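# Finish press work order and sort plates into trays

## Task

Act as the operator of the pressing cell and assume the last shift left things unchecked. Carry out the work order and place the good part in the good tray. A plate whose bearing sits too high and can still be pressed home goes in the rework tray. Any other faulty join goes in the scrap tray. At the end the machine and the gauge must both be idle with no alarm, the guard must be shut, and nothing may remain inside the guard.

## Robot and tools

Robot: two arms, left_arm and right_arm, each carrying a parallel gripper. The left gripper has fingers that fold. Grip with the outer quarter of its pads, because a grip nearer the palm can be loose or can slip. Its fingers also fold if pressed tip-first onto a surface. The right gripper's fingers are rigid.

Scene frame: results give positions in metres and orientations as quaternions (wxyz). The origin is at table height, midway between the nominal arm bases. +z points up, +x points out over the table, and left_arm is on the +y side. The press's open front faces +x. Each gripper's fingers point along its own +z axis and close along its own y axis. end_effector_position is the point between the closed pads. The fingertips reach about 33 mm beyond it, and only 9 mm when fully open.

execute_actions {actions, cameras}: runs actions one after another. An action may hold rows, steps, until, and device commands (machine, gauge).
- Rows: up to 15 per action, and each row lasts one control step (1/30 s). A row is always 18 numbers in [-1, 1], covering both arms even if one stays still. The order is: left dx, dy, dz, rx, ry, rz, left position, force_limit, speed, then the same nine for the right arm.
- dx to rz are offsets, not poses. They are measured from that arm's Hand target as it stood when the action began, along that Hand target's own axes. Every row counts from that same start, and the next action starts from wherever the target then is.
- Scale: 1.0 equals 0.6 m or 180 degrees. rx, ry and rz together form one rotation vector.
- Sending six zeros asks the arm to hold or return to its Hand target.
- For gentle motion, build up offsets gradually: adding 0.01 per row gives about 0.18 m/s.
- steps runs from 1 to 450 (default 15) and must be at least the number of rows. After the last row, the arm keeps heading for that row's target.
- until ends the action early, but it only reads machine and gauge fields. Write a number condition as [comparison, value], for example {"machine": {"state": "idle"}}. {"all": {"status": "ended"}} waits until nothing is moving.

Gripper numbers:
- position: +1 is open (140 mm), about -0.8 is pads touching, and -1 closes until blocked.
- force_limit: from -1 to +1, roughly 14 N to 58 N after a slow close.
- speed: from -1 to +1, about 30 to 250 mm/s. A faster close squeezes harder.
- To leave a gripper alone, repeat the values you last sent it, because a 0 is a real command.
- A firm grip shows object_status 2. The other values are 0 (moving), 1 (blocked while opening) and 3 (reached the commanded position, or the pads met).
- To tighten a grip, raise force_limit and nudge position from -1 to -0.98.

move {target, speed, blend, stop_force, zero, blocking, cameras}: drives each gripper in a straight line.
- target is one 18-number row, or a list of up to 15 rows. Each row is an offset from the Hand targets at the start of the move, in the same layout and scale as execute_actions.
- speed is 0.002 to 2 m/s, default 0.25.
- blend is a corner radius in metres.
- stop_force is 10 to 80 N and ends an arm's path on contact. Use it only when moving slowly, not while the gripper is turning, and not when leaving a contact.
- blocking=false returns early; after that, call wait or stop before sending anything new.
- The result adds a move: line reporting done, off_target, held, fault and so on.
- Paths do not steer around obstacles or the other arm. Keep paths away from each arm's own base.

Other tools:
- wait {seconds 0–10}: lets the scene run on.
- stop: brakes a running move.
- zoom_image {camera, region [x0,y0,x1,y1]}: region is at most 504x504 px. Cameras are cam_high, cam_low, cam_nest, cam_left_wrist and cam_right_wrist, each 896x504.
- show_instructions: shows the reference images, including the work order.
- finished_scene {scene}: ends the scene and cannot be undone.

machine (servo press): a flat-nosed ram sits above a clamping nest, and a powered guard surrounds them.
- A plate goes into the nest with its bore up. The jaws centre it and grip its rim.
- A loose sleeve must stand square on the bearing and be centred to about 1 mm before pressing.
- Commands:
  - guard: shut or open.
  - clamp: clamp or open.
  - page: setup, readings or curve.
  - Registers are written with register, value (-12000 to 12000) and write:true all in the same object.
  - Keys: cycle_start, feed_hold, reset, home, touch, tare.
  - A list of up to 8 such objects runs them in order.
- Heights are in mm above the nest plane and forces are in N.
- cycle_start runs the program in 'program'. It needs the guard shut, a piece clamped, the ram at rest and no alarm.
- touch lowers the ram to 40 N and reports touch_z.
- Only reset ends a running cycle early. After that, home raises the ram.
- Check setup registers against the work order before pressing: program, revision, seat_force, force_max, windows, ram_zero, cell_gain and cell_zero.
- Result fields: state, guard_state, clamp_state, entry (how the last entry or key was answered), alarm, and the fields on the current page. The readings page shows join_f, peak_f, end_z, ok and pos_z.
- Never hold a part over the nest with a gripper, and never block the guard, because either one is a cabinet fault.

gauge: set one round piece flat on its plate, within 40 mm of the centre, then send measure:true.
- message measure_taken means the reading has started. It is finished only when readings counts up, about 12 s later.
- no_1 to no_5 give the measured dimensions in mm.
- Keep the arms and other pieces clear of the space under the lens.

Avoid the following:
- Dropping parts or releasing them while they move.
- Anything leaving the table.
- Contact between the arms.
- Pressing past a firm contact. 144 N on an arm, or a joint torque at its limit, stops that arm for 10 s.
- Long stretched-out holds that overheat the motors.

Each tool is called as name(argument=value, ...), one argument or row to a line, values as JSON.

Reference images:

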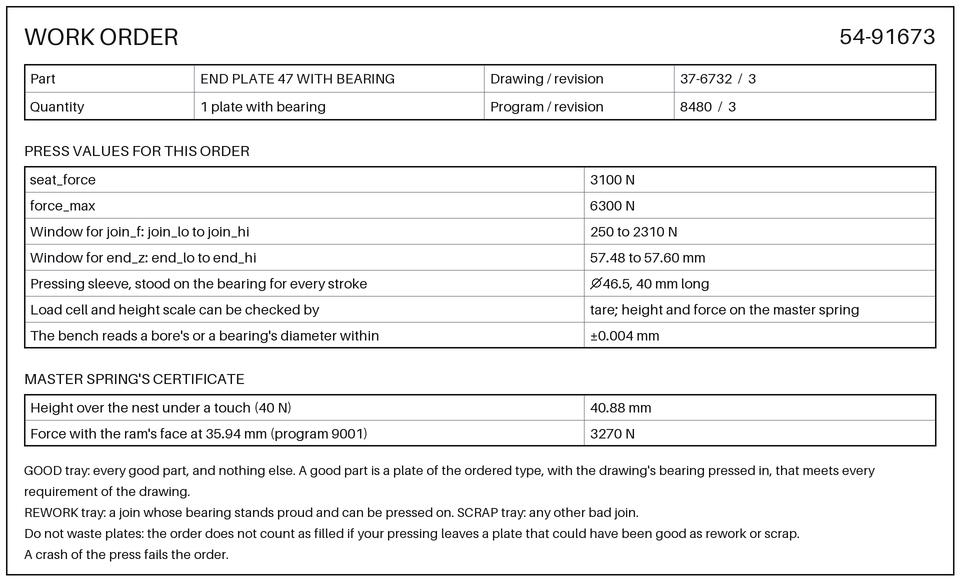

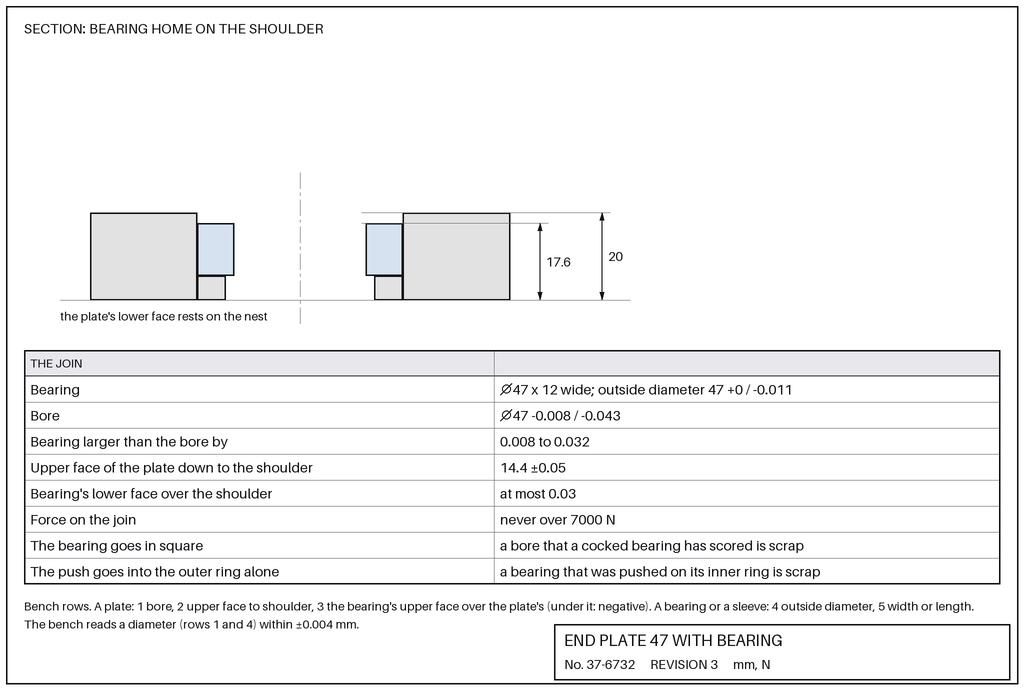

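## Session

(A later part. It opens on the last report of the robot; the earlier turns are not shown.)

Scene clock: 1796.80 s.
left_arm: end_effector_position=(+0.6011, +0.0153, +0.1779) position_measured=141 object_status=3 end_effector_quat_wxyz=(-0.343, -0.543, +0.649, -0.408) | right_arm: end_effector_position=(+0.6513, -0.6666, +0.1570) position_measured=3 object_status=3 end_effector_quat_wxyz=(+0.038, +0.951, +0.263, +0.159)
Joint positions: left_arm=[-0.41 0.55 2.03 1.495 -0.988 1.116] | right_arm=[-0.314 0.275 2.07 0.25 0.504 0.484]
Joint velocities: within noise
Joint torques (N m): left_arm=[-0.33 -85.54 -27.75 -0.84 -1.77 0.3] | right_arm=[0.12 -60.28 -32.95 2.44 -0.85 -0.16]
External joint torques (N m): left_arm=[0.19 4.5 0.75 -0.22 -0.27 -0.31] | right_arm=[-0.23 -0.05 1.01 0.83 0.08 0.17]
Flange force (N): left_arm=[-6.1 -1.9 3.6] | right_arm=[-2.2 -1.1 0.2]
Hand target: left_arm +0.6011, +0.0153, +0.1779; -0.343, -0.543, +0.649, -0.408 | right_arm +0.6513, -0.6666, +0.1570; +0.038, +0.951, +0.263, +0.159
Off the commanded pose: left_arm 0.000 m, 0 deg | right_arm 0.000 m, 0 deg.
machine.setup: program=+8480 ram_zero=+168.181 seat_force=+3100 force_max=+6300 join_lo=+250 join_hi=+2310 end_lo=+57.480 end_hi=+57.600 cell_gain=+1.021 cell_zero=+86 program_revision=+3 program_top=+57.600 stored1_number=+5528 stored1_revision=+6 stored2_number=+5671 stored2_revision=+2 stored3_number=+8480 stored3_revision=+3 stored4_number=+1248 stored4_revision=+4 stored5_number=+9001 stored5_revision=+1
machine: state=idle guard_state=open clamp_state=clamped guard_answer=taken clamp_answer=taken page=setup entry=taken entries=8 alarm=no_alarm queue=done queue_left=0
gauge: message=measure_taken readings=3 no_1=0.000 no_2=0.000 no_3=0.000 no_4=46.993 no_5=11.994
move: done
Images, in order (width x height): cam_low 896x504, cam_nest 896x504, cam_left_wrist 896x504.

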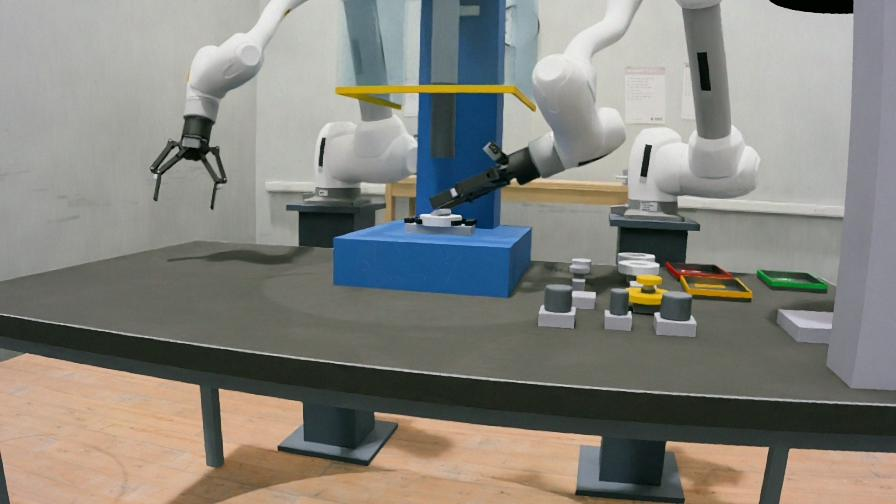

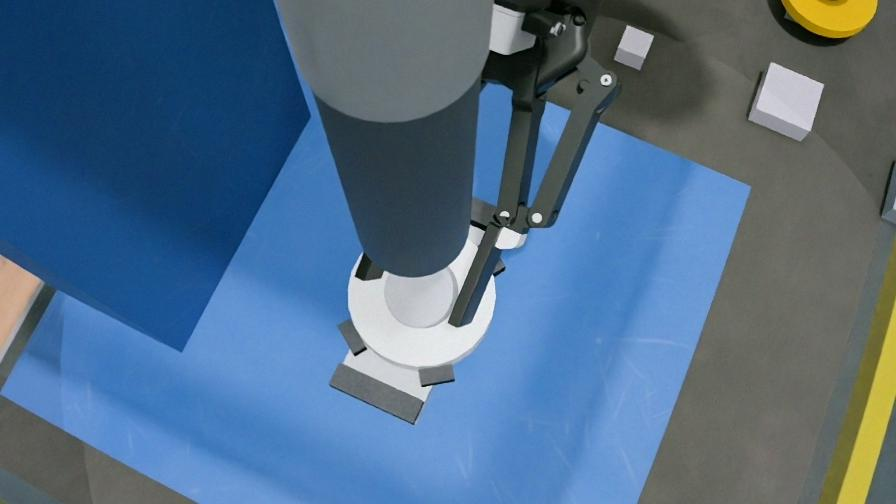

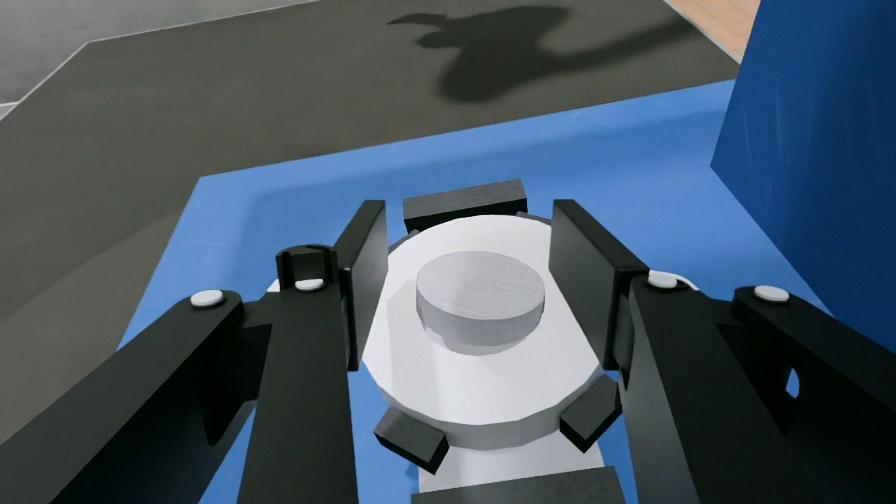

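execute_actions(
  actions=[
    {"rows":[[-0.00223,0.00039,0.00106,0,0,0,-0.1,-0.05,-1,0,0,0,0,0,0,1,1,1]],"steps":15},
    {"rows":[[0,0,0,0,0,0,-1,-0.05,-1,0,0,0,0,0,0,1,1,1]],"steps":75},
  ],
  cameras=["cam_left_wrist","cam_low"],
)

zoom_image(
  camera="cam_left_wrist",
  region=[330, 170, 610, 380],
)

Scene clock: 1818.77 s.
left_arm: end_effector_position=(+0.6011, +0.0153, +0.1764) position_measured=231 object_status=3 end_effector_quat_wxyz=(-0.343, -0.543, +0.649, -0.408) | right_arm: end_effector_position=(+0.6513, -0.6666, +0.1570) position_measured=3 object_status=3 end_effector_quat_wxyz=(+0.038, +0.951, +0.263, +0.159)
Joint positions: left_arm=[-0.41 0.552 2.031 1.493 -0.988 1.119] | right_arm=[-0.314 0.275 2.07 0.25 0.504 0.484]
Joint velocities: within noise
Joint torques (N m): left_arm=[-0.14 -85.24 -27.41 -0.74 -1.65 0.27] | right_arm=[0.18 -59.69 -33.27 2.43 -0.87 -0.15]
External joint torques (N m): left_arm=[0.05 4.21 0.64 -0.3 -0.4 -0.28] | right_arm=[-0.27 -0.63 1.34 0.84 0.11 0.16]
External joint torques at the end of the 1st action: left_arm=[-0.07 3.84 0.5 -0.22 -0.29 -0.27] | right_arm=[-0.18 -0.22 1.2 0.78 0.11 0.1]
Flange force (N): left_arm=[-5.7 -1.7 3.6] | right_arm=[-3.0 -1.9 -0.7]
Flange force at the end of the 1st action (N): left_arm=[-5.0 -1.8 3.4] | right_arm=[-2.6 -1.5 -0.1]
Hand target: left_arm +0.6011, +0.0153, +0.1764; -0.343, -0.543, +0.649, -0.408 | right_arm +0.6513, -0.6666, +0.1570; +0.038, +0.951, +0.263, +0.159
Off the commanded pose: left_arm 0.000 m, 0 deg | right_arm 0.000 m, 0 deg.
machine.setup: program=+8480 ram_zero=+168.181 seat_force=+3100 force_max=+6300 join_lo=+250 join_hi=+2310 end_lo=+57.480 end_hi=+57.600 cell_gain=+1.021 cell_zero=+86 program_revision=+3 program_top=+57.600 stored1_number=+5528 stored1_revision=+6 stored2_number=+5671 stored2_revision=+2 stored3_number=+8480 stored3_revision=+3 stored4_number=+1248 stored4_revision=+4 stored5_number=+9001 stored5_revision=+1
machine: state=idle guard_state=open clamp_state=clamped guard_answer=taken clamp_answer=taken page=setup entry=taken entries=8 alarm=no_alarm queue=done queue_left=0
gauge: message=measure_taken readings=3 no_1=0.000 no_2=0.000 no_3=0.000 no_4=46.993 no_5=11.994
Images, in order (width x height): cam_low 896x504, cam_left_wrist 896x504.

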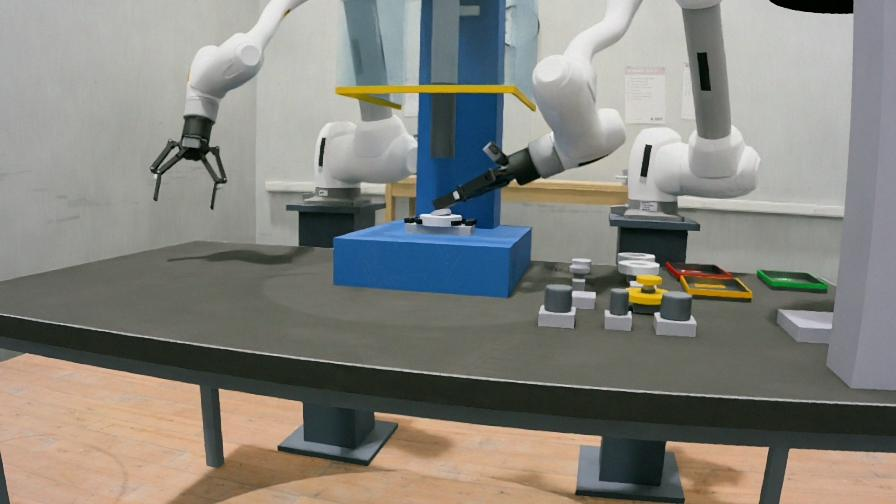

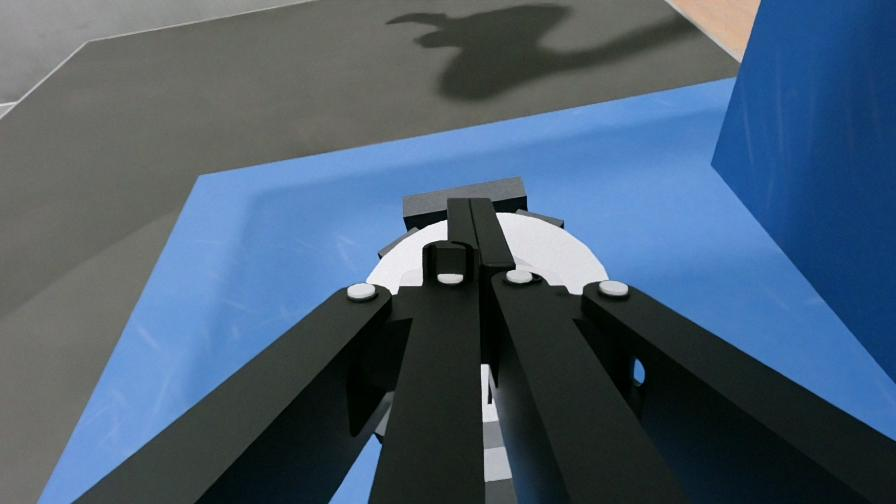

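Scaled by 1.800 from the camera's 896x504 image, which has a finer 1280x720 frame.

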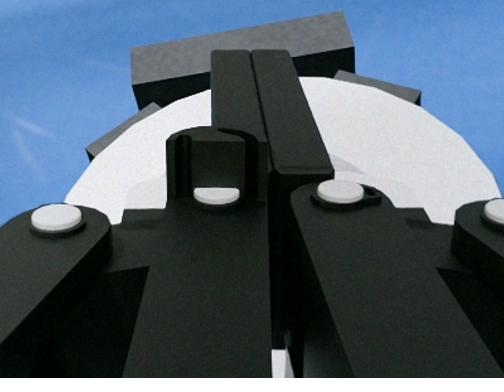

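execute_actions(
  actions=[
    {"rows":[[0,0,0,0,0,0,0.1,-0.05,-1,0,0,0,0,0,0,1,1,1]],"steps":85},
  ],
  cameras=["cam_left_wrist","cam_low"],
)

zoom_image(
  camera="cam_left_wrist",
  region=[330, 170, 610, 380],
)

zoom_image(
  camera="cam_low",
  region=[425, 200, 455, 220],
)

Scene clock: 1828.53 s.
left_arm: end_effector_position=(+0.6011, +0.0153, +0.1764) position_measured=117 object_status=3 end_effector_quat_wxyz=(-0.343, -0.543, +0.649, -0.408) | right_arm: end_effector_position=(+0.6513, -0.6666, +0.1570) position_measured=3 object_status=3 end_effector_quat_wxyz=(+0.038, +0.951, +0.263, +0.159)
Joint positions: left_arm=[-0.41 0.552 2.031 1.493 -0.988 1.119] | right_arm=[-0.314 0.275 2.07 0.25 0.504 0.484]
Joint velocities: within noise
Joint torques (N m): left_arm=[-0.03 -85.24 -27.72 -0.81 -1.76 0.27] | right_arm=[0.18 -60.44 -33.14 2.49 -0.83 -0.16]
External joint torques (N m): left_arm=[-0.12 3.98 0.81 -0.23 -0.28 -0.28] | right_arm=[-0.27 0.11 1.22 0.79 0.06 0.17]
Flange force (N): left_arm=[-5.2 -1.2 3.5] | right_arm=[-2.5 -1.3 0.5]
Hand target: left_arm +0.6011, +0.0153, +0.1764; -0.343, -0.543, +0.649, -0.408 | right_arm +0.6513, -0.6666, +0.1570; +0.038, +0.951, +0.263, +0.159
Off the commanded pose: left_arm 0.000 m, 0 deg | right_arm 0.000 m, 0 deg.
machine.setup: program=+8480 ram_zero=+168.181 seat_force=+3100 force_max=+6300 join_lo=+250 join_hi=+2310 end_lo=+57.480 end_hi=+57.600 cell_gain=+1.021 cell_zero=+86 program_revision=+3 program_top=+57.600 stored1_number=+5528 stored1_revision=+6 stored2_number=+5671 stored2_revision=+2 stored3_number=+8480 stored3_revision=+3 stored4_number=+1248 stored4_revision=+4 stored5_number=+9001 stored5_revision=+1
machine: state=idle guard_state=open clamp_state=clamped guard_answer=taken clamp_answer=taken page=setup entry=taken entries=8 alarm=no_alarm queue=done queue_left=0
gauge: message=measure_taken readings=3 no_1=0.000 no_2=0.000 no_3=0.000 no_4=46.993 no_5=11.994
Images, in order (width x height): cam_low 896x504, cam_left_wrist 896x504.

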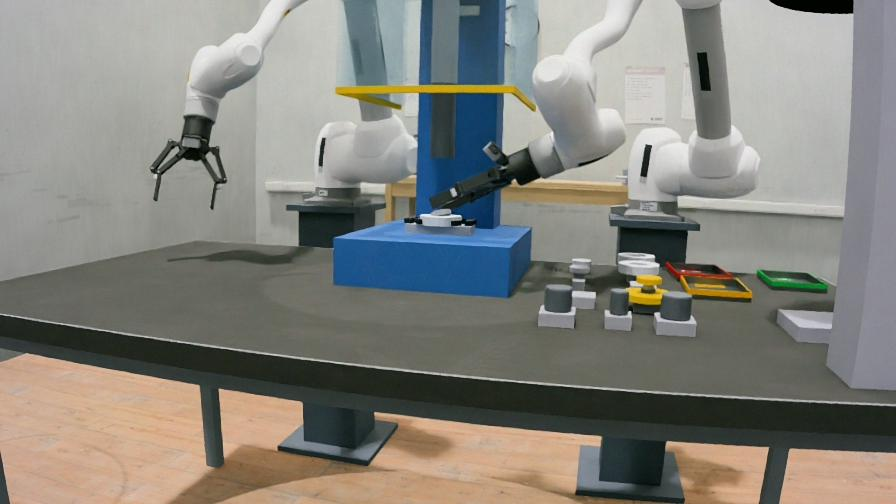

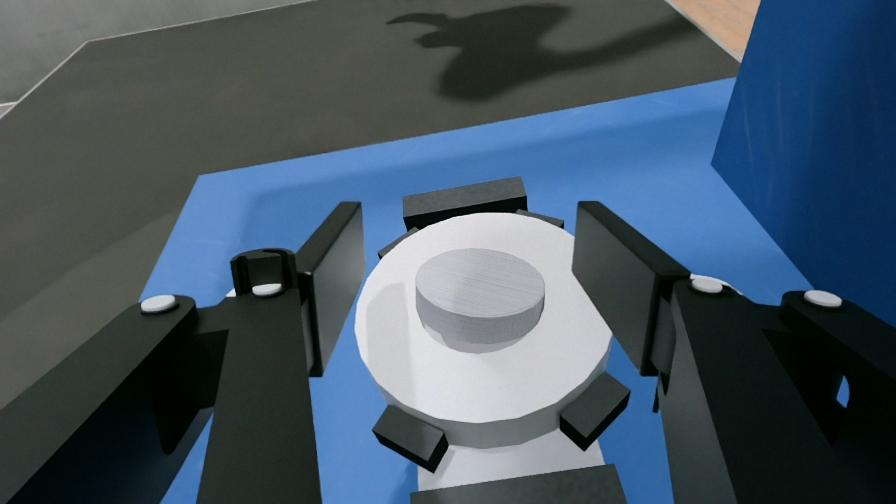

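Scaled by 1.800 from the camera's 896x504 image, which has a finer 1280x720 frame.

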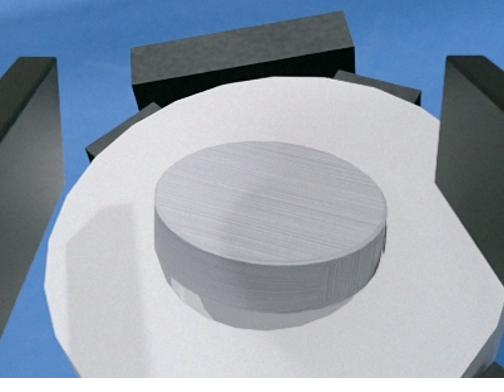

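Scaled by 16.800 from the camera's 896x504 image, which has a finer 1280x720 frame.

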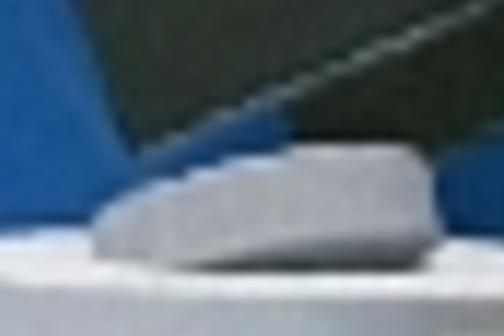

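move(
  target=[
    [0.0,0,-0.06,0,0,0,0.1,-0.05,-1,0,0,0,0,0,0,1,1,1],
    [0,0,-0.06,0,0,-0.0556,0.1,-0.05,-1,0,0,0,0,0,0,1,1,1],
  ],
  speed=0.1,
  cameras=[],
)

execute_actions(
  actions=[
    {"rows":[[0,0,0,0,0,0,-1,0,-0.5,0,0,0,0,0,0,1,1,1]],"steps":60},
  ],
  cameras=["cam_left_wrist"],
)

Scene clock: 1860.90 s.
left_arm: end_effector_position=(+0.6012, +0.0477, +0.1920) position_measured=117 object_status=3 end_effector_quat_wxyz=(+0.377, +0.597, -0.599, +0.376) | right_arm: end_effector_position=(+0.6513, -0.6666, +0.1570) position_measured=3 object_status=3 end_effector_quat_wxyz=(+0.038, +0.951, +0.263, +0.159)
Joint positions: left_arm=[-0.36 0.518 2.048 1.546 -1.014 0.923] | right_arm=[-0.314 0.275 2.07 0.25 0.504 0.484]
Joint velocities: within noise
Joint torques (N m): left_arm=[-0.15 -83.05 -27.75 -1.06 -1.72 0.18] | right_arm=[-0.36 -60.17 -33.25 2.5 -0.85 -0.16]
External joint torques (N m): left_arm=[-0.03 4.33 0.49 -0.15 -0.29 -0.18] | right_arm=[0.35 -0.18 1.32 0.77 0.08 0.16]
Flange force (N): left_arm=[-5.5 -3.3 3.7] | right_arm=[-1.9 -2.3 0.1]
Hand target: left_arm +0.6012, +0.0477, +0.1920; +0.377, +0.597, -0.600, +0.376 | right_arm +0.6513, -0.6666, +0.1570; +0.038, +0.951, +0.263, +0.159
Off the commanded pose: left_arm 0.000 m, 0 deg | right_arm 0.000 m, 0 deg.
machine.setup: program=+8480 ram_zero=+168.181 seat_force=+3100 force_max=+6300 join_lo=+250 join_hi=+2310 end_lo=+57.480 end_hi=+57.600 cell_gain=+1.021 cell_zero=+86 program_revision=+3 program_top=+57.600 stored1_number=+5528 stored1_revision=+6 stored2_number=+5671 stored2_revision=+2 stored3_number=+8480 stored3_revision=+3 stored4_number=+1248 stored4_revision=+4 stored5_number=+9001 stored5_revision=+1
machine: state=idle guard_state=open clamp_state=clamped guard_answer=taken clamp_answer=taken page=setup entry=taken entries=8 alarm=no_alarm queue=done queue_left=0
gauge: message=measure_taken readings=3 no_1=0.000 no_2=0.000 no_3=0.000 no_4=46.993 no_5=11.994
move: done
No camera images: "cameras" was empty.

Scene clock: 1863.10 s.
left_arm: end_effector_position=(+0.6012, +0.0477, +0.1920) position_measured=232 object_status=3 end_effector_quat_wxyz=(+0.377, +0.597, -0.600, +0.376) | right_arm: end_effector_position=(+0.6513, -0.6666, +0.1570) position_measured=3 object_status=3 end_effector_quat_wxyz=(+0.038, +0.951, +0.263, +0.159)
Joint positions: left_arm=[-0.36 0.518 2.047 1.546 -1.013 0.923] | right_arm=[-0.314 0.275 2.07 0.25 0.504 0.484]
Joint velocities: within noise
Joint torques (N m): left_arm=[0.15 -82.88 -28.06 -1.01 -1.74 0.23] | right_arm=[0.32 -59.75 -33.07 2.42 -0.78 -0.14]
External joint torques (N m): left_arm=[-0.16 3.9 0.62 -0.23 -0.29 -0.23] | right_arm=[-0.28 -0.61 1.15 0.85 0.01 0.15]
Flange force (N): left_arm=[-4.8 -2.5 3.5] | right_arm=[-2.9 -1.7 -0.5]
Hand target: left_arm +0.6012, +0.0477, +0.1920; +0.377, +0.597, -0.600, +0.376 | right_arm +0.6513, -0.6666, +0.1570; +0.038, +0.951, +0.263, +0.159
Off the commanded pose: left_arm 0.000 m, 0 deg | right_arm 0.000 m, 0 deg.
machine.setup: program=+8480 ram_zero=+168.181 seat_force=+3100 force_max=+6300 join_lo=+250 join_hi=+2310 end_lo=+57.480 end_hi=+57.600 cell_gain=+1.021 cell_zero=+86 program_revision=+3 program_top=+57.600 stored1_number=+5528 stored1_revision=+6 stored2_number=+5671 stored2_revision=+2 stored3_number=+8480 stored3_revision=+3 stored4_number=+1248 stored4_revision=+4 stored5_number=+9001 stored5_revision=+1
machine: state=idle guard_state=open clamp_state=clamped guard_answer=taken clamp_answer=taken page=setup entry=taken entries=8 alarm=no_alarm queue=done queue_left=0
gauge: message=measure_taken readings=3 no_1=0.000 no_2=0.000 no_3=0.000 no_4=46.993 no_5=11.994
Images, in order (width x height): cam_left_wrist 896x504.

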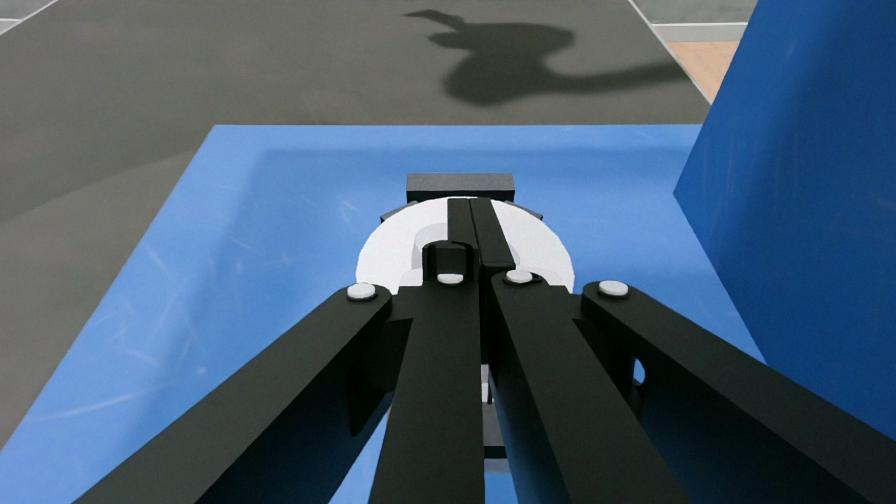

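move(
  target=[
    [0.0071,-0.0163,0.0232,0,0,0,-1,0,-0.5,0,0,0,0,0,0,1,1,1],
  ],
  speed=0.06,
  cameras=["cam_left_wrist","cam_low"],
)

zoom_image(
  camera="cam_low",
  region=[425, 200, 455, 220],
)

zoom_image(
  camera="cam_left_wrist",
  region=[330, 170, 610, 380],
)

Scene clock: 1873.90 s.
left_arm: end_effector_position=(+0.6109, +0.0333, +0.1898) position_measured=232 object_status=3 end_effector_quat_wxyz=(+0.377, +0.597, -0.599, +0.376) | right_arm: end_effector_position=(+0.6513, -0.6666, +0.1570) position_measured=3 object_status=3 end_effector_quat_wxyz=(+0.038, +0.951, +0.263, +0.159)
Joint positions: left_arm=[-0.377 0.535 2.021 1.538 -1.004 0.912] | right_arm=[-0.314 0.275 2.07 0.25 0.504 0.484]
Joint velocities: within noise
Joint torques (N m): left_arm=[-0.13 -85.06 -27.97 -1.04 -1.72 0.25] | right_arm=[0.18 -60.59 -33.32 2.54 -0.84 -0.07]
External joint torques (N m): left_arm=[0.08 4.45 0.27 -0.19 -0.29 -0.26] | right_arm=[-0.35 0.27 1.36 0.74 0.07 0.08]
Flange force (N): left_arm=[-5.3 -3.9 3.8] | right_arm=[-2.8 -1.2 0.8]
Hand target: left_arm +0.6109, +0.0333, +0.1898; +0.377, +0.597, -0.600, +0.376 | right_arm +0.6513, -0.6666, +0.1570; +0.038, +0.951, +0.263, +0.159
Off the commanded pose: left_arm 0.000 m, 0 deg | right_arm 0.000 m, 0 deg.
machine.setup: program=+8480 ram_zero=+168.181 seat_force=+3100 force_max=+6300 join_lo=+250 join_hi=+2310 end_lo=+57.480 end_hi=+57.600 cell_gain=+1.021 cell_zero=+86 program_revision=+3 program_top=+57.600 stored1_number=+5528 stored1_revision=+6 stored2_number=+5671 stored2_revision=+2 stored3_number=+8480 stored3_revision=+3 stored4_number=+1248 stored4_revision=+4 stored5_number=+9001 stored5_revision=+1
machine: state=idle guard_state=open clamp_state=clamped guard_answer=taken clamp_answer=taken page=setup entry=taken entries=8 alarm=no_alarm queue=done queue_left=0
gauge: message=measure_taken readings=3 no_1=0.000 no_2=0.000 no_3=0.000 no_4=46.993 no_5=11.994
move: done
Images, in order (width x height): cam_low 896x504, cam_left_wrist 896x504.

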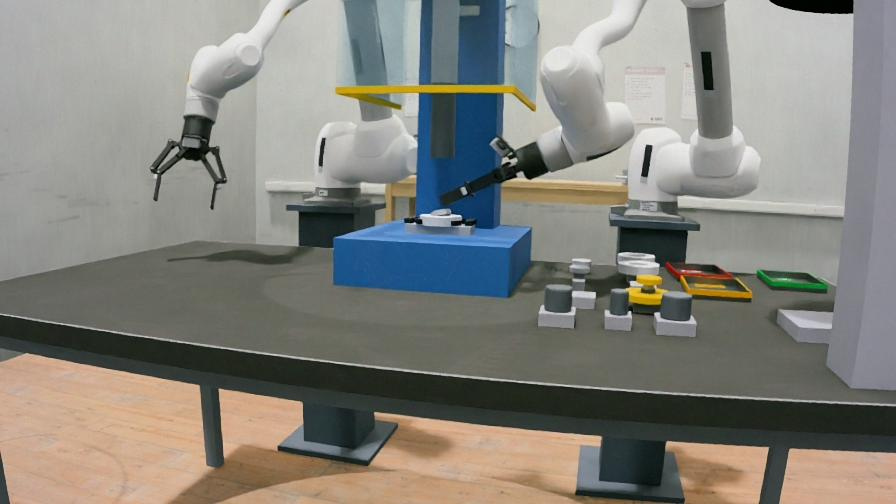

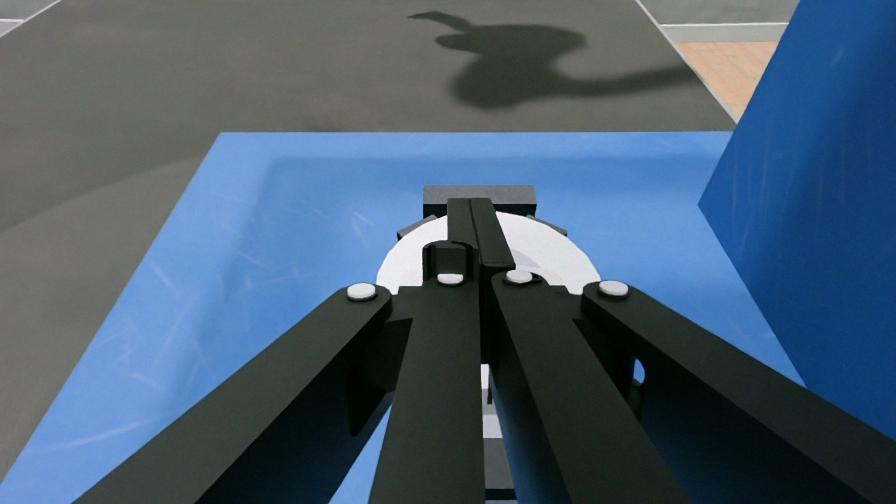

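Scaled by 16.800 from the camera's 896x504 image, which has a finer 1280x720 frame.

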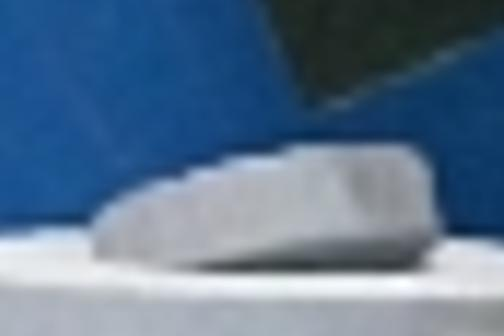

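Scaled by 1.800 from the camera's 896x504 image, which has a finer 1280x720 frame.

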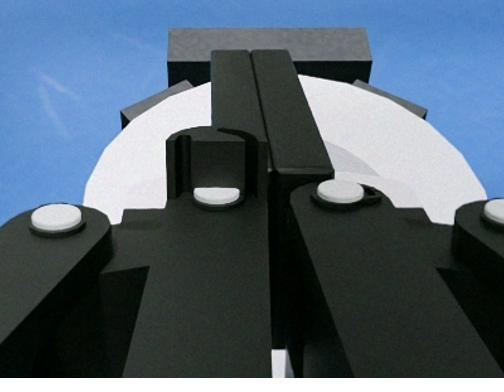

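move(
  target=[
    [-0.0035,0,-0.00755,0,0,0,-1,0,-0.5,0,0,0,0,0,0,1,1,1],
  ],
  speed=0.05,
  cameras=[],
)

move(
  target=[
    [-0.0159,0,0.0074,0,0,0,-1,0,-0.5,0,0,0,0,0,0,1,1,1],
  ],
  speed=0.008,
  stop_force=10,
  cameras=["cam_low"],
)

zoom_image(
  camera="cam_low",
  region=[425, 200, 455, 220],
)

Scene clock: 1882.57 s.
left_arm: end_effector_position=(+0.6109, +0.0383, +0.1899) position_measured=232 object_status=3 end_effector_quat_wxyz=(+0.377, +0.597, -0.600, +0.376) | right_arm: end_effector_position=(+0.6513, -0.6666, +0.1570) position_measured=3 object_status=3 end_effector_quat_wxyz=(+0.038, +0.951, +0.263, +0.159)
Joint positions: left_arm=[-0.369 0.534 2.024 1.544 -1.008 0.913] | right_arm=[-0.314 0.275 2.07 0.25 0.504 0.484]
Joint velocities: within noise
Joint torques (N m): left_arm=[0.23 -84.56 -28.4 -1.04 -1.75 0.3] | right_arm=[0.35 -59.94 -33.08 2.54 -0.84 -0.12]
External joint torques (N m): left_arm=[-0.27 3.61 0.47 -0.22 -0.26 -0.3] | right_arm=[-0.35 -0.44 1.14 0.73 0.08 0.13]
Flange force (N): left_arm=[-4.1 -2.5 3.4] | right_arm=[-2.7 -1.4 -0.4]
Hand target: left_arm +0.6110, +0.0383, +0.1899; +0.377, +0.597, -0.600, +0.376 | right_arm +0.6513, -0.6666, +0.1570; +0.038, +0.951, +0.263, +0.159
Off the commanded pose: left_arm 0.000 m, 0 deg | right_arm 0.000 m, 0 deg.
machine.setup: program=+8480 ram_zero=+168.181 seat_force=+3100 force_max=+6300 join_lo=+250 join_hi=+2310 end_lo=+57.480 end_hi=+57.600 cell_gain=+1.021 cell_zero=+86 program_revision=+3 program_top=+57.600 stored1_number=+5528 stored1_revision=+6 stored2_number=+5671 stored2_revision=+2 stored3_number=+8480 stored3_revision=+3 stored4_number=+1248 stored4_revision=+4 stored5_number=+9001 stored5_revision=+1
machine: state=idle guard_state=open clamp_state=clamped guard_answer=taken clamp_answer=taken page=setup entry=taken entries=8 alarm=no_alarm queue=done queue_left=0
gauge: message=measure_taken readings=3 no_1=0.000 no_2=0.000 no_3=0.000 no_4=46.993 no_5=11.994
move: done
No camera images: "cameras" was empty.

Scene clock: 1884.60 s.
left_arm: end_effector_position=(+0.6110, +0.0384, +0.1794) position_measured=232 object_status=3 end_effector_quat_wxyz=(+0.377, +0.597, -0.599, +0.376) | right_arm: end_effector_position=(+0.6513, -0.6666, +0.1570) position_measured=3 object_status=3 end_effector_quat_wxyz=(+0.038, +0.951, +0.263, +0.159)
Joint positions: left_arm=[-0.369 0.549 2.026 1.533 -1.009 0.934] | right_arm=[-0.314 0.275 2.07 0.25 0.504 0.484]
Joint velocities: within noise
Joint torques (N m): left_arm=[-0.04 -79.78 -24.56 0.35 0.29 0.27] | right_arm=[0.04 -60.13 -33.27 2.53 -0.79 -0.15]
External joint torques (N m): left_arm=[0.05 -1.81 -2.63 -1.54 -2.33 -0.27] | right_arm=[-0.25 -0.16 1.37 0.74 0.02 0.15]
Flange force (N): left_arm=[2.1 -2.6 -0.1] | right_arm=[-2.8 -1.7 0.1]
Hand target: left_arm +0.6110, +0.0384, +0.1794; +0.377, +0.597, -0.600, +0.376 | right_arm +0.6513, -0.6666, +0.1570; +0.038, +0.951, +0.263, +0.159
Off the commanded pose: left_arm 0.000 m, 0 deg | right_arm 0.000 m, 0 deg.
machine.setup: program=+8480 ram_zero=+168.181 seat_force=+3100 force_max=+6300 join_lo=+250 join_hi=+2310 end_lo=+57.480 end_hi=+57.600 cell_gain=+1.021 cell_zero=+86 program_revision=+3 program_top=+57.600 stored1_number=+5528 stored1_revision=+6 stored2_number=+5671 stored2_revision=+2 stored3_number=+8480 stored3_revision=+3 stored4_number=+1248 stored4_revision=+4 stored5_number=+9001 stored5_revision=+1
machine: state=idle guard_state=open clamp_state=clamped guard_answer=taken clamp_answer=taken page=setup entry=taken entries=8 alarm=no_alarm queue=done queue_left=0
gauge: message=measure_taken readings=3 no_1=0.000 no_2=0.000 no_3=0.000 no_4=46.993 no_5=11.994
move: done
Images, in order (width x height): cam_low 896x504.

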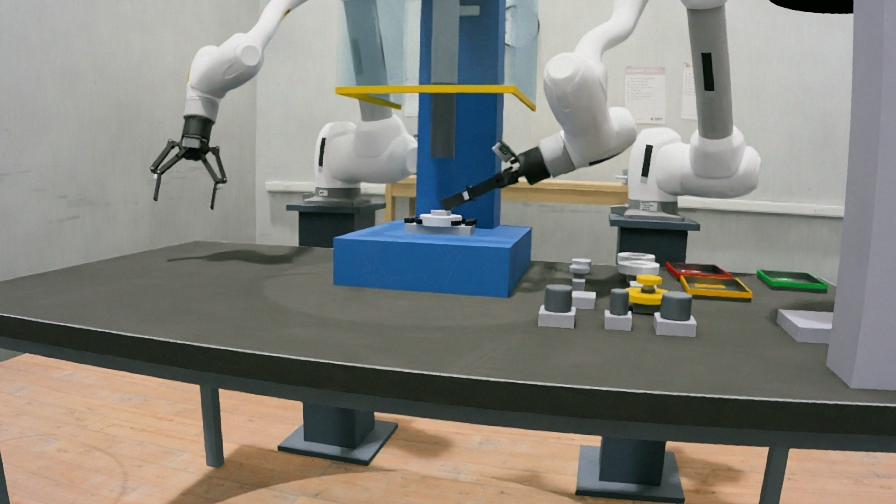

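Scaled by 16.800 from the camera's 896x504 image, which has a finer 1280x720 frame.

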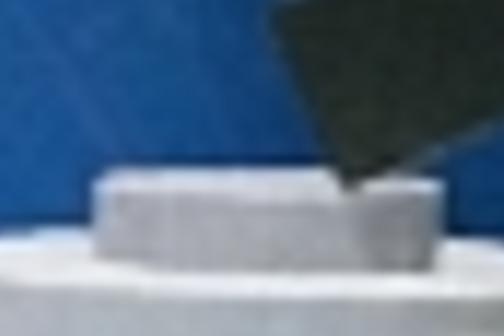

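move(
  target=[
    [0.0302,0,-0.0141,0,0,0,-1,0,-0.5,0,0,0,0,0,0,1,1,1],
    [0.0302,0,-0.11,0,0,0,-1,0,-0.5,0,0,0,0,0,0,1,1,1],
  ],
  speed=0.06,
  cameras=["cam_low","cam_left_wrist","cam_nest"],
)

execute_actions(
  actions=[
    {"rows":[[0,0,0,0,0,0,0.3,0,0,0,0,0,0,0,0,1,1,1]],"steps":40},
  ],
  cameras=["cam_low","cam_left_wrist"],
)

zoom_image(
  camera="cam_low",
  region=[425, 200, 455, 220],
)

zoom_image(
  camera="cam_left_wrist",
  region=[360, 190, 560, 340],
)

Scene clock: 1895.17 s.
left_arm: end_effector_position=(+0.6111, +0.0901, +0.2242) position_measured=232 object_status=3 end_effector_quat_wxyz=(+0.377, +0.597, -0.600, +0.376) | right_arm: end_effector_position=(+0.6513, -0.6666, +0.1570) position_measured=3 object_status=3 end_effector_quat_wxyz=(+0.038, +0.951, +0.263, +0.159)
Joint positions: left_arm=[-0.289 0.469 2.041 1.637 -1.055 0.859] | right_arm=[-0.314 0.275 2.07 0.25 0.504 0.484]
Joint velocities: within noise
Joint torques (N m): left_arm=[-0.12 -80.24 -29.85 -1.45 -1.6 0.3] | right_arm=[-0.06 -60.09 -33.03 2.47 -0.83 -0.13]
External joint torques (N m): left_arm=[-0.03 4.11 0.79 -0.15 -0.32 -0.31] | right_arm=[-0.13 -0.21 1.12 0.8 0.07 0.14]
Flange force (N): left_arm=[-4.9 -3.0 3.0] | right_arm=[-2.4 -1.5 0.0]
Hand target: left_arm +0.6111, +0.0901, +0.2242; +0.377, +0.597, -0.600, +0.376 | right_arm +0.6513, -0.6666, +0.1570; +0.038, +0.951, +0.263, +0.159
Off the commanded pose: left_arm 0.000 m, 0 deg | right_arm 0.000 m, 0 deg.
machine.setup: program=+8480 ram_zero=+168.181 seat_force=+3100 force_max=+6300 join_lo=+250 join_hi=+2310 end_lo=+57.480 end_hi=+57.600 cell_gain=+1.021 cell_zero=+86 program_revision=+3 program_top=+57.600 stored1_number=+5528 stored1_revision=+6 stored2_number=+5671 stored2_revision=+2 stored3_number=+8480 stored3_revision=+3 stored4_number=+1248 stored4_revision=+4 stored5_number=+9001 stored5_revision=+1
machine: state=idle guard_state=open clamp_state=clamped guard_answer=taken clamp_answer=taken page=setup entry=taken entries=8 alarm=no_alarm queue=done queue_left=0
gauge: message=measure_taken readings=3 no_1=0.000 no_2=0.000 no_3=0.000 no_4=46.993 no_5=11.994
move: done
Images, in order (width x height): cam_low 896x504, cam_nest 896x504, cam_left_wrist 896x504.

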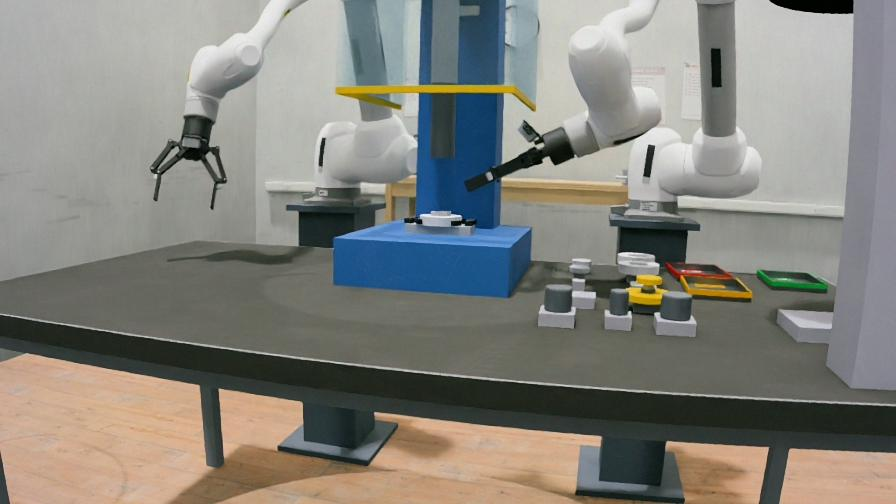

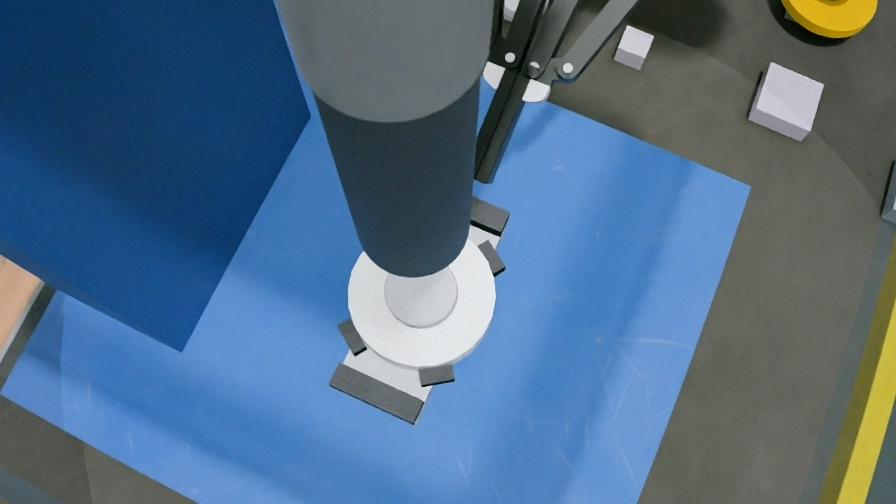

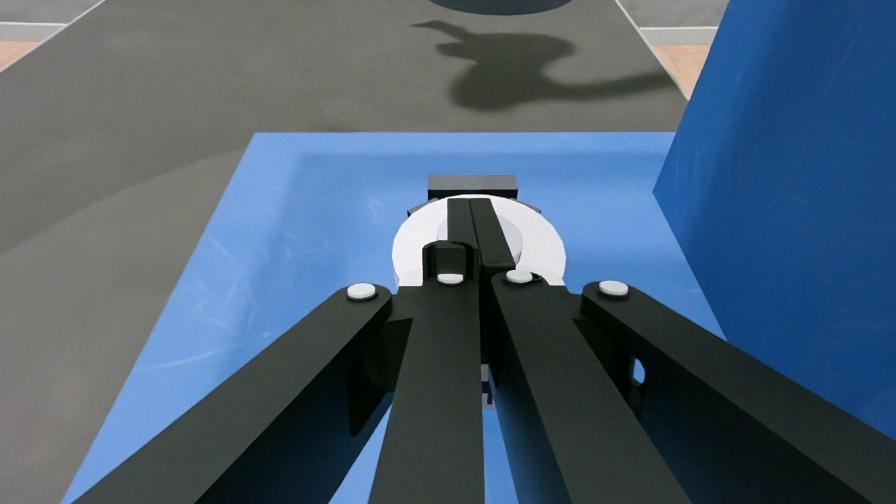

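Scene clock: 1896.70 s.
left_arm: end_effector_position=(+0.6111, +0.0901, +0.2242) position_measured=91 object_status=3 end_effector_quat_wxyz=(+0.377, +0.597, -0.600, +0.376) | right_arm: end_effector_position=(+0.6513, -0.6666, +0.1570) position_measured=3 object_status=3 end_effector_quat_wxyz=(+0.038, +0.951, +0.263, +0.159)
Joint positions: left_arm=[-0.289 0.469 2.041 1.637 -1.055 0.859] | right_arm=[-0.314 0.275 2.07 0.25 0.504 0.484]
Joint velocities: within noise
Joint torques (N m): left_arm=[-0.33 -80.05 -29.71 -1.39 -1.62 0.29] | right_arm=[0.19 -60.32 -32.98 2.53 -0.83 -0.12]
External joint torques (N m): left_arm=[0.25 4.2 0.63 -0.2 -0.28 -0.29] | right_arm=[-0.18 -0.03 1.09 0.75 0.07 0.13]
Flange force (N): left_arm=[-5.2 -3.5 2.9] | right_arm=[-2.3 -1.2 0.3]
Hand target: left_arm +0.6111, +0.0901, +0.2242; +0.377, +0.597, -0.600, +0.376 | right_arm +0.6513, -0.6666, +0.1570; +0.038, +0.951, +0.263, +0.159
Off the commanded pose: left_arm 0.000 m, 0 deg | right_arm 0.000 m, 0 deg.
machine.setup: program=+8480 ram_zero=+168.181 seat_force=+3100 force_max=+6300 join_lo=+250 join_hi=+2310 end_lo=+57.480 end_hi=+57.600 cell_gain=+1.021 cell_zero=+86 program_revision=+3 program_top=+57.600 stored1_number=+5528 stored1_revision=+6 stored2_number=+5671 stored2_revision=+2 stored3_number=+8480 stored3_revision=+3 stored4_number=+1248 stored4_revision=+4 stored5_number=+9001 stored5_revision=+1
machine: state=idle guard_state=open clamp_state=clamped guard_answer=taken clamp_answer=taken page=setup entry=taken entries=8 alarm=no_alarm queue=done queue_left=0
gauge: message=measure_taken readings=3 no_1=0.000 no_2=0.000 no_3=0.000 no_4=46.993 no_5=11.994
Images, in order (width x height): cam_low 896x504, cam_left_wrist 896x504.

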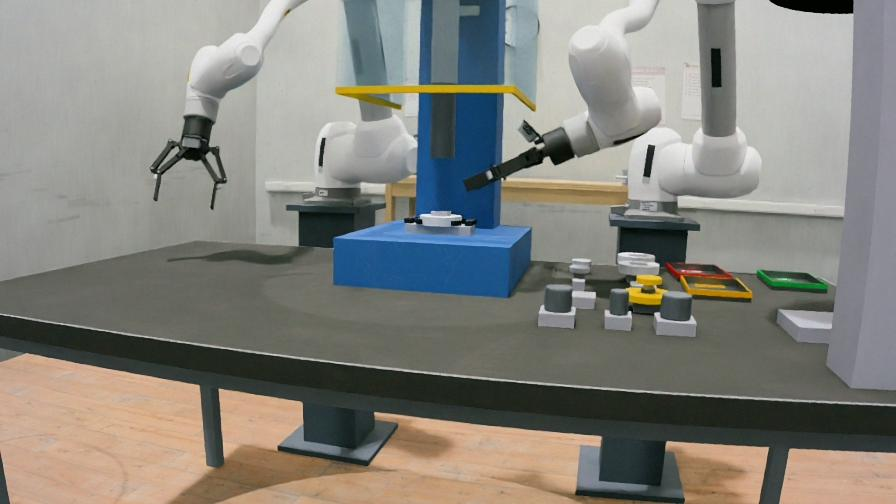

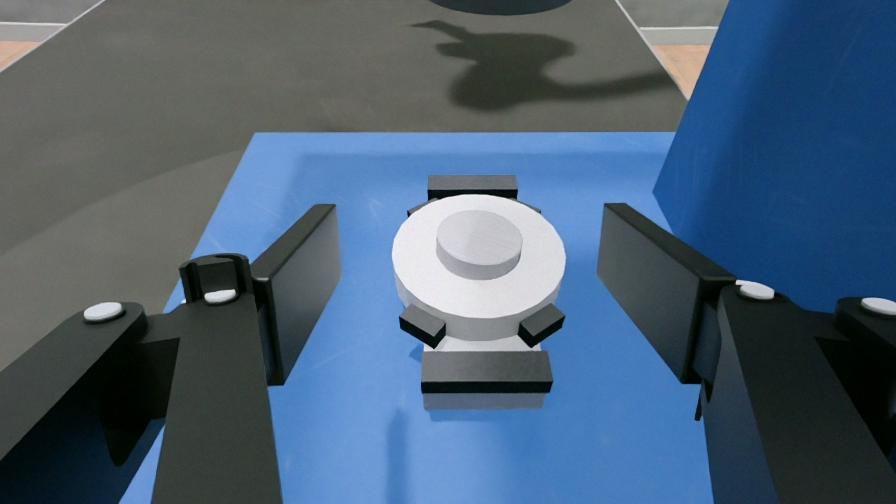

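Scaled by 16.800 from the camera's 896x504 image, which has a finer 1280x720 frame.

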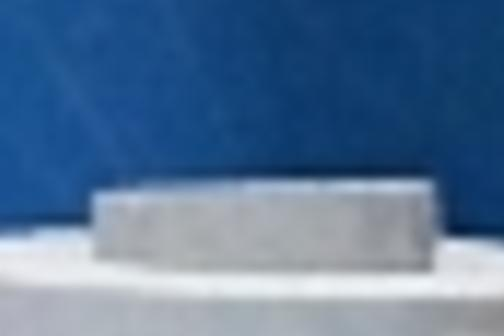

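Scaled by 2.520 from the camera's 896x504 image, which has a finer 1280x720 frame.

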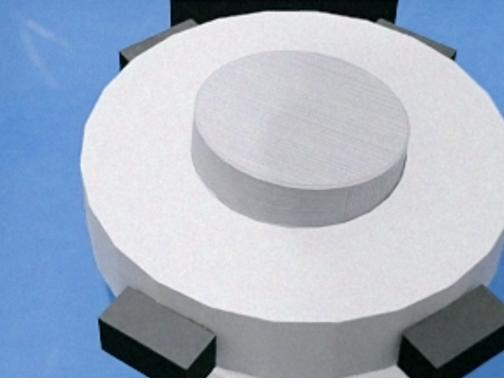

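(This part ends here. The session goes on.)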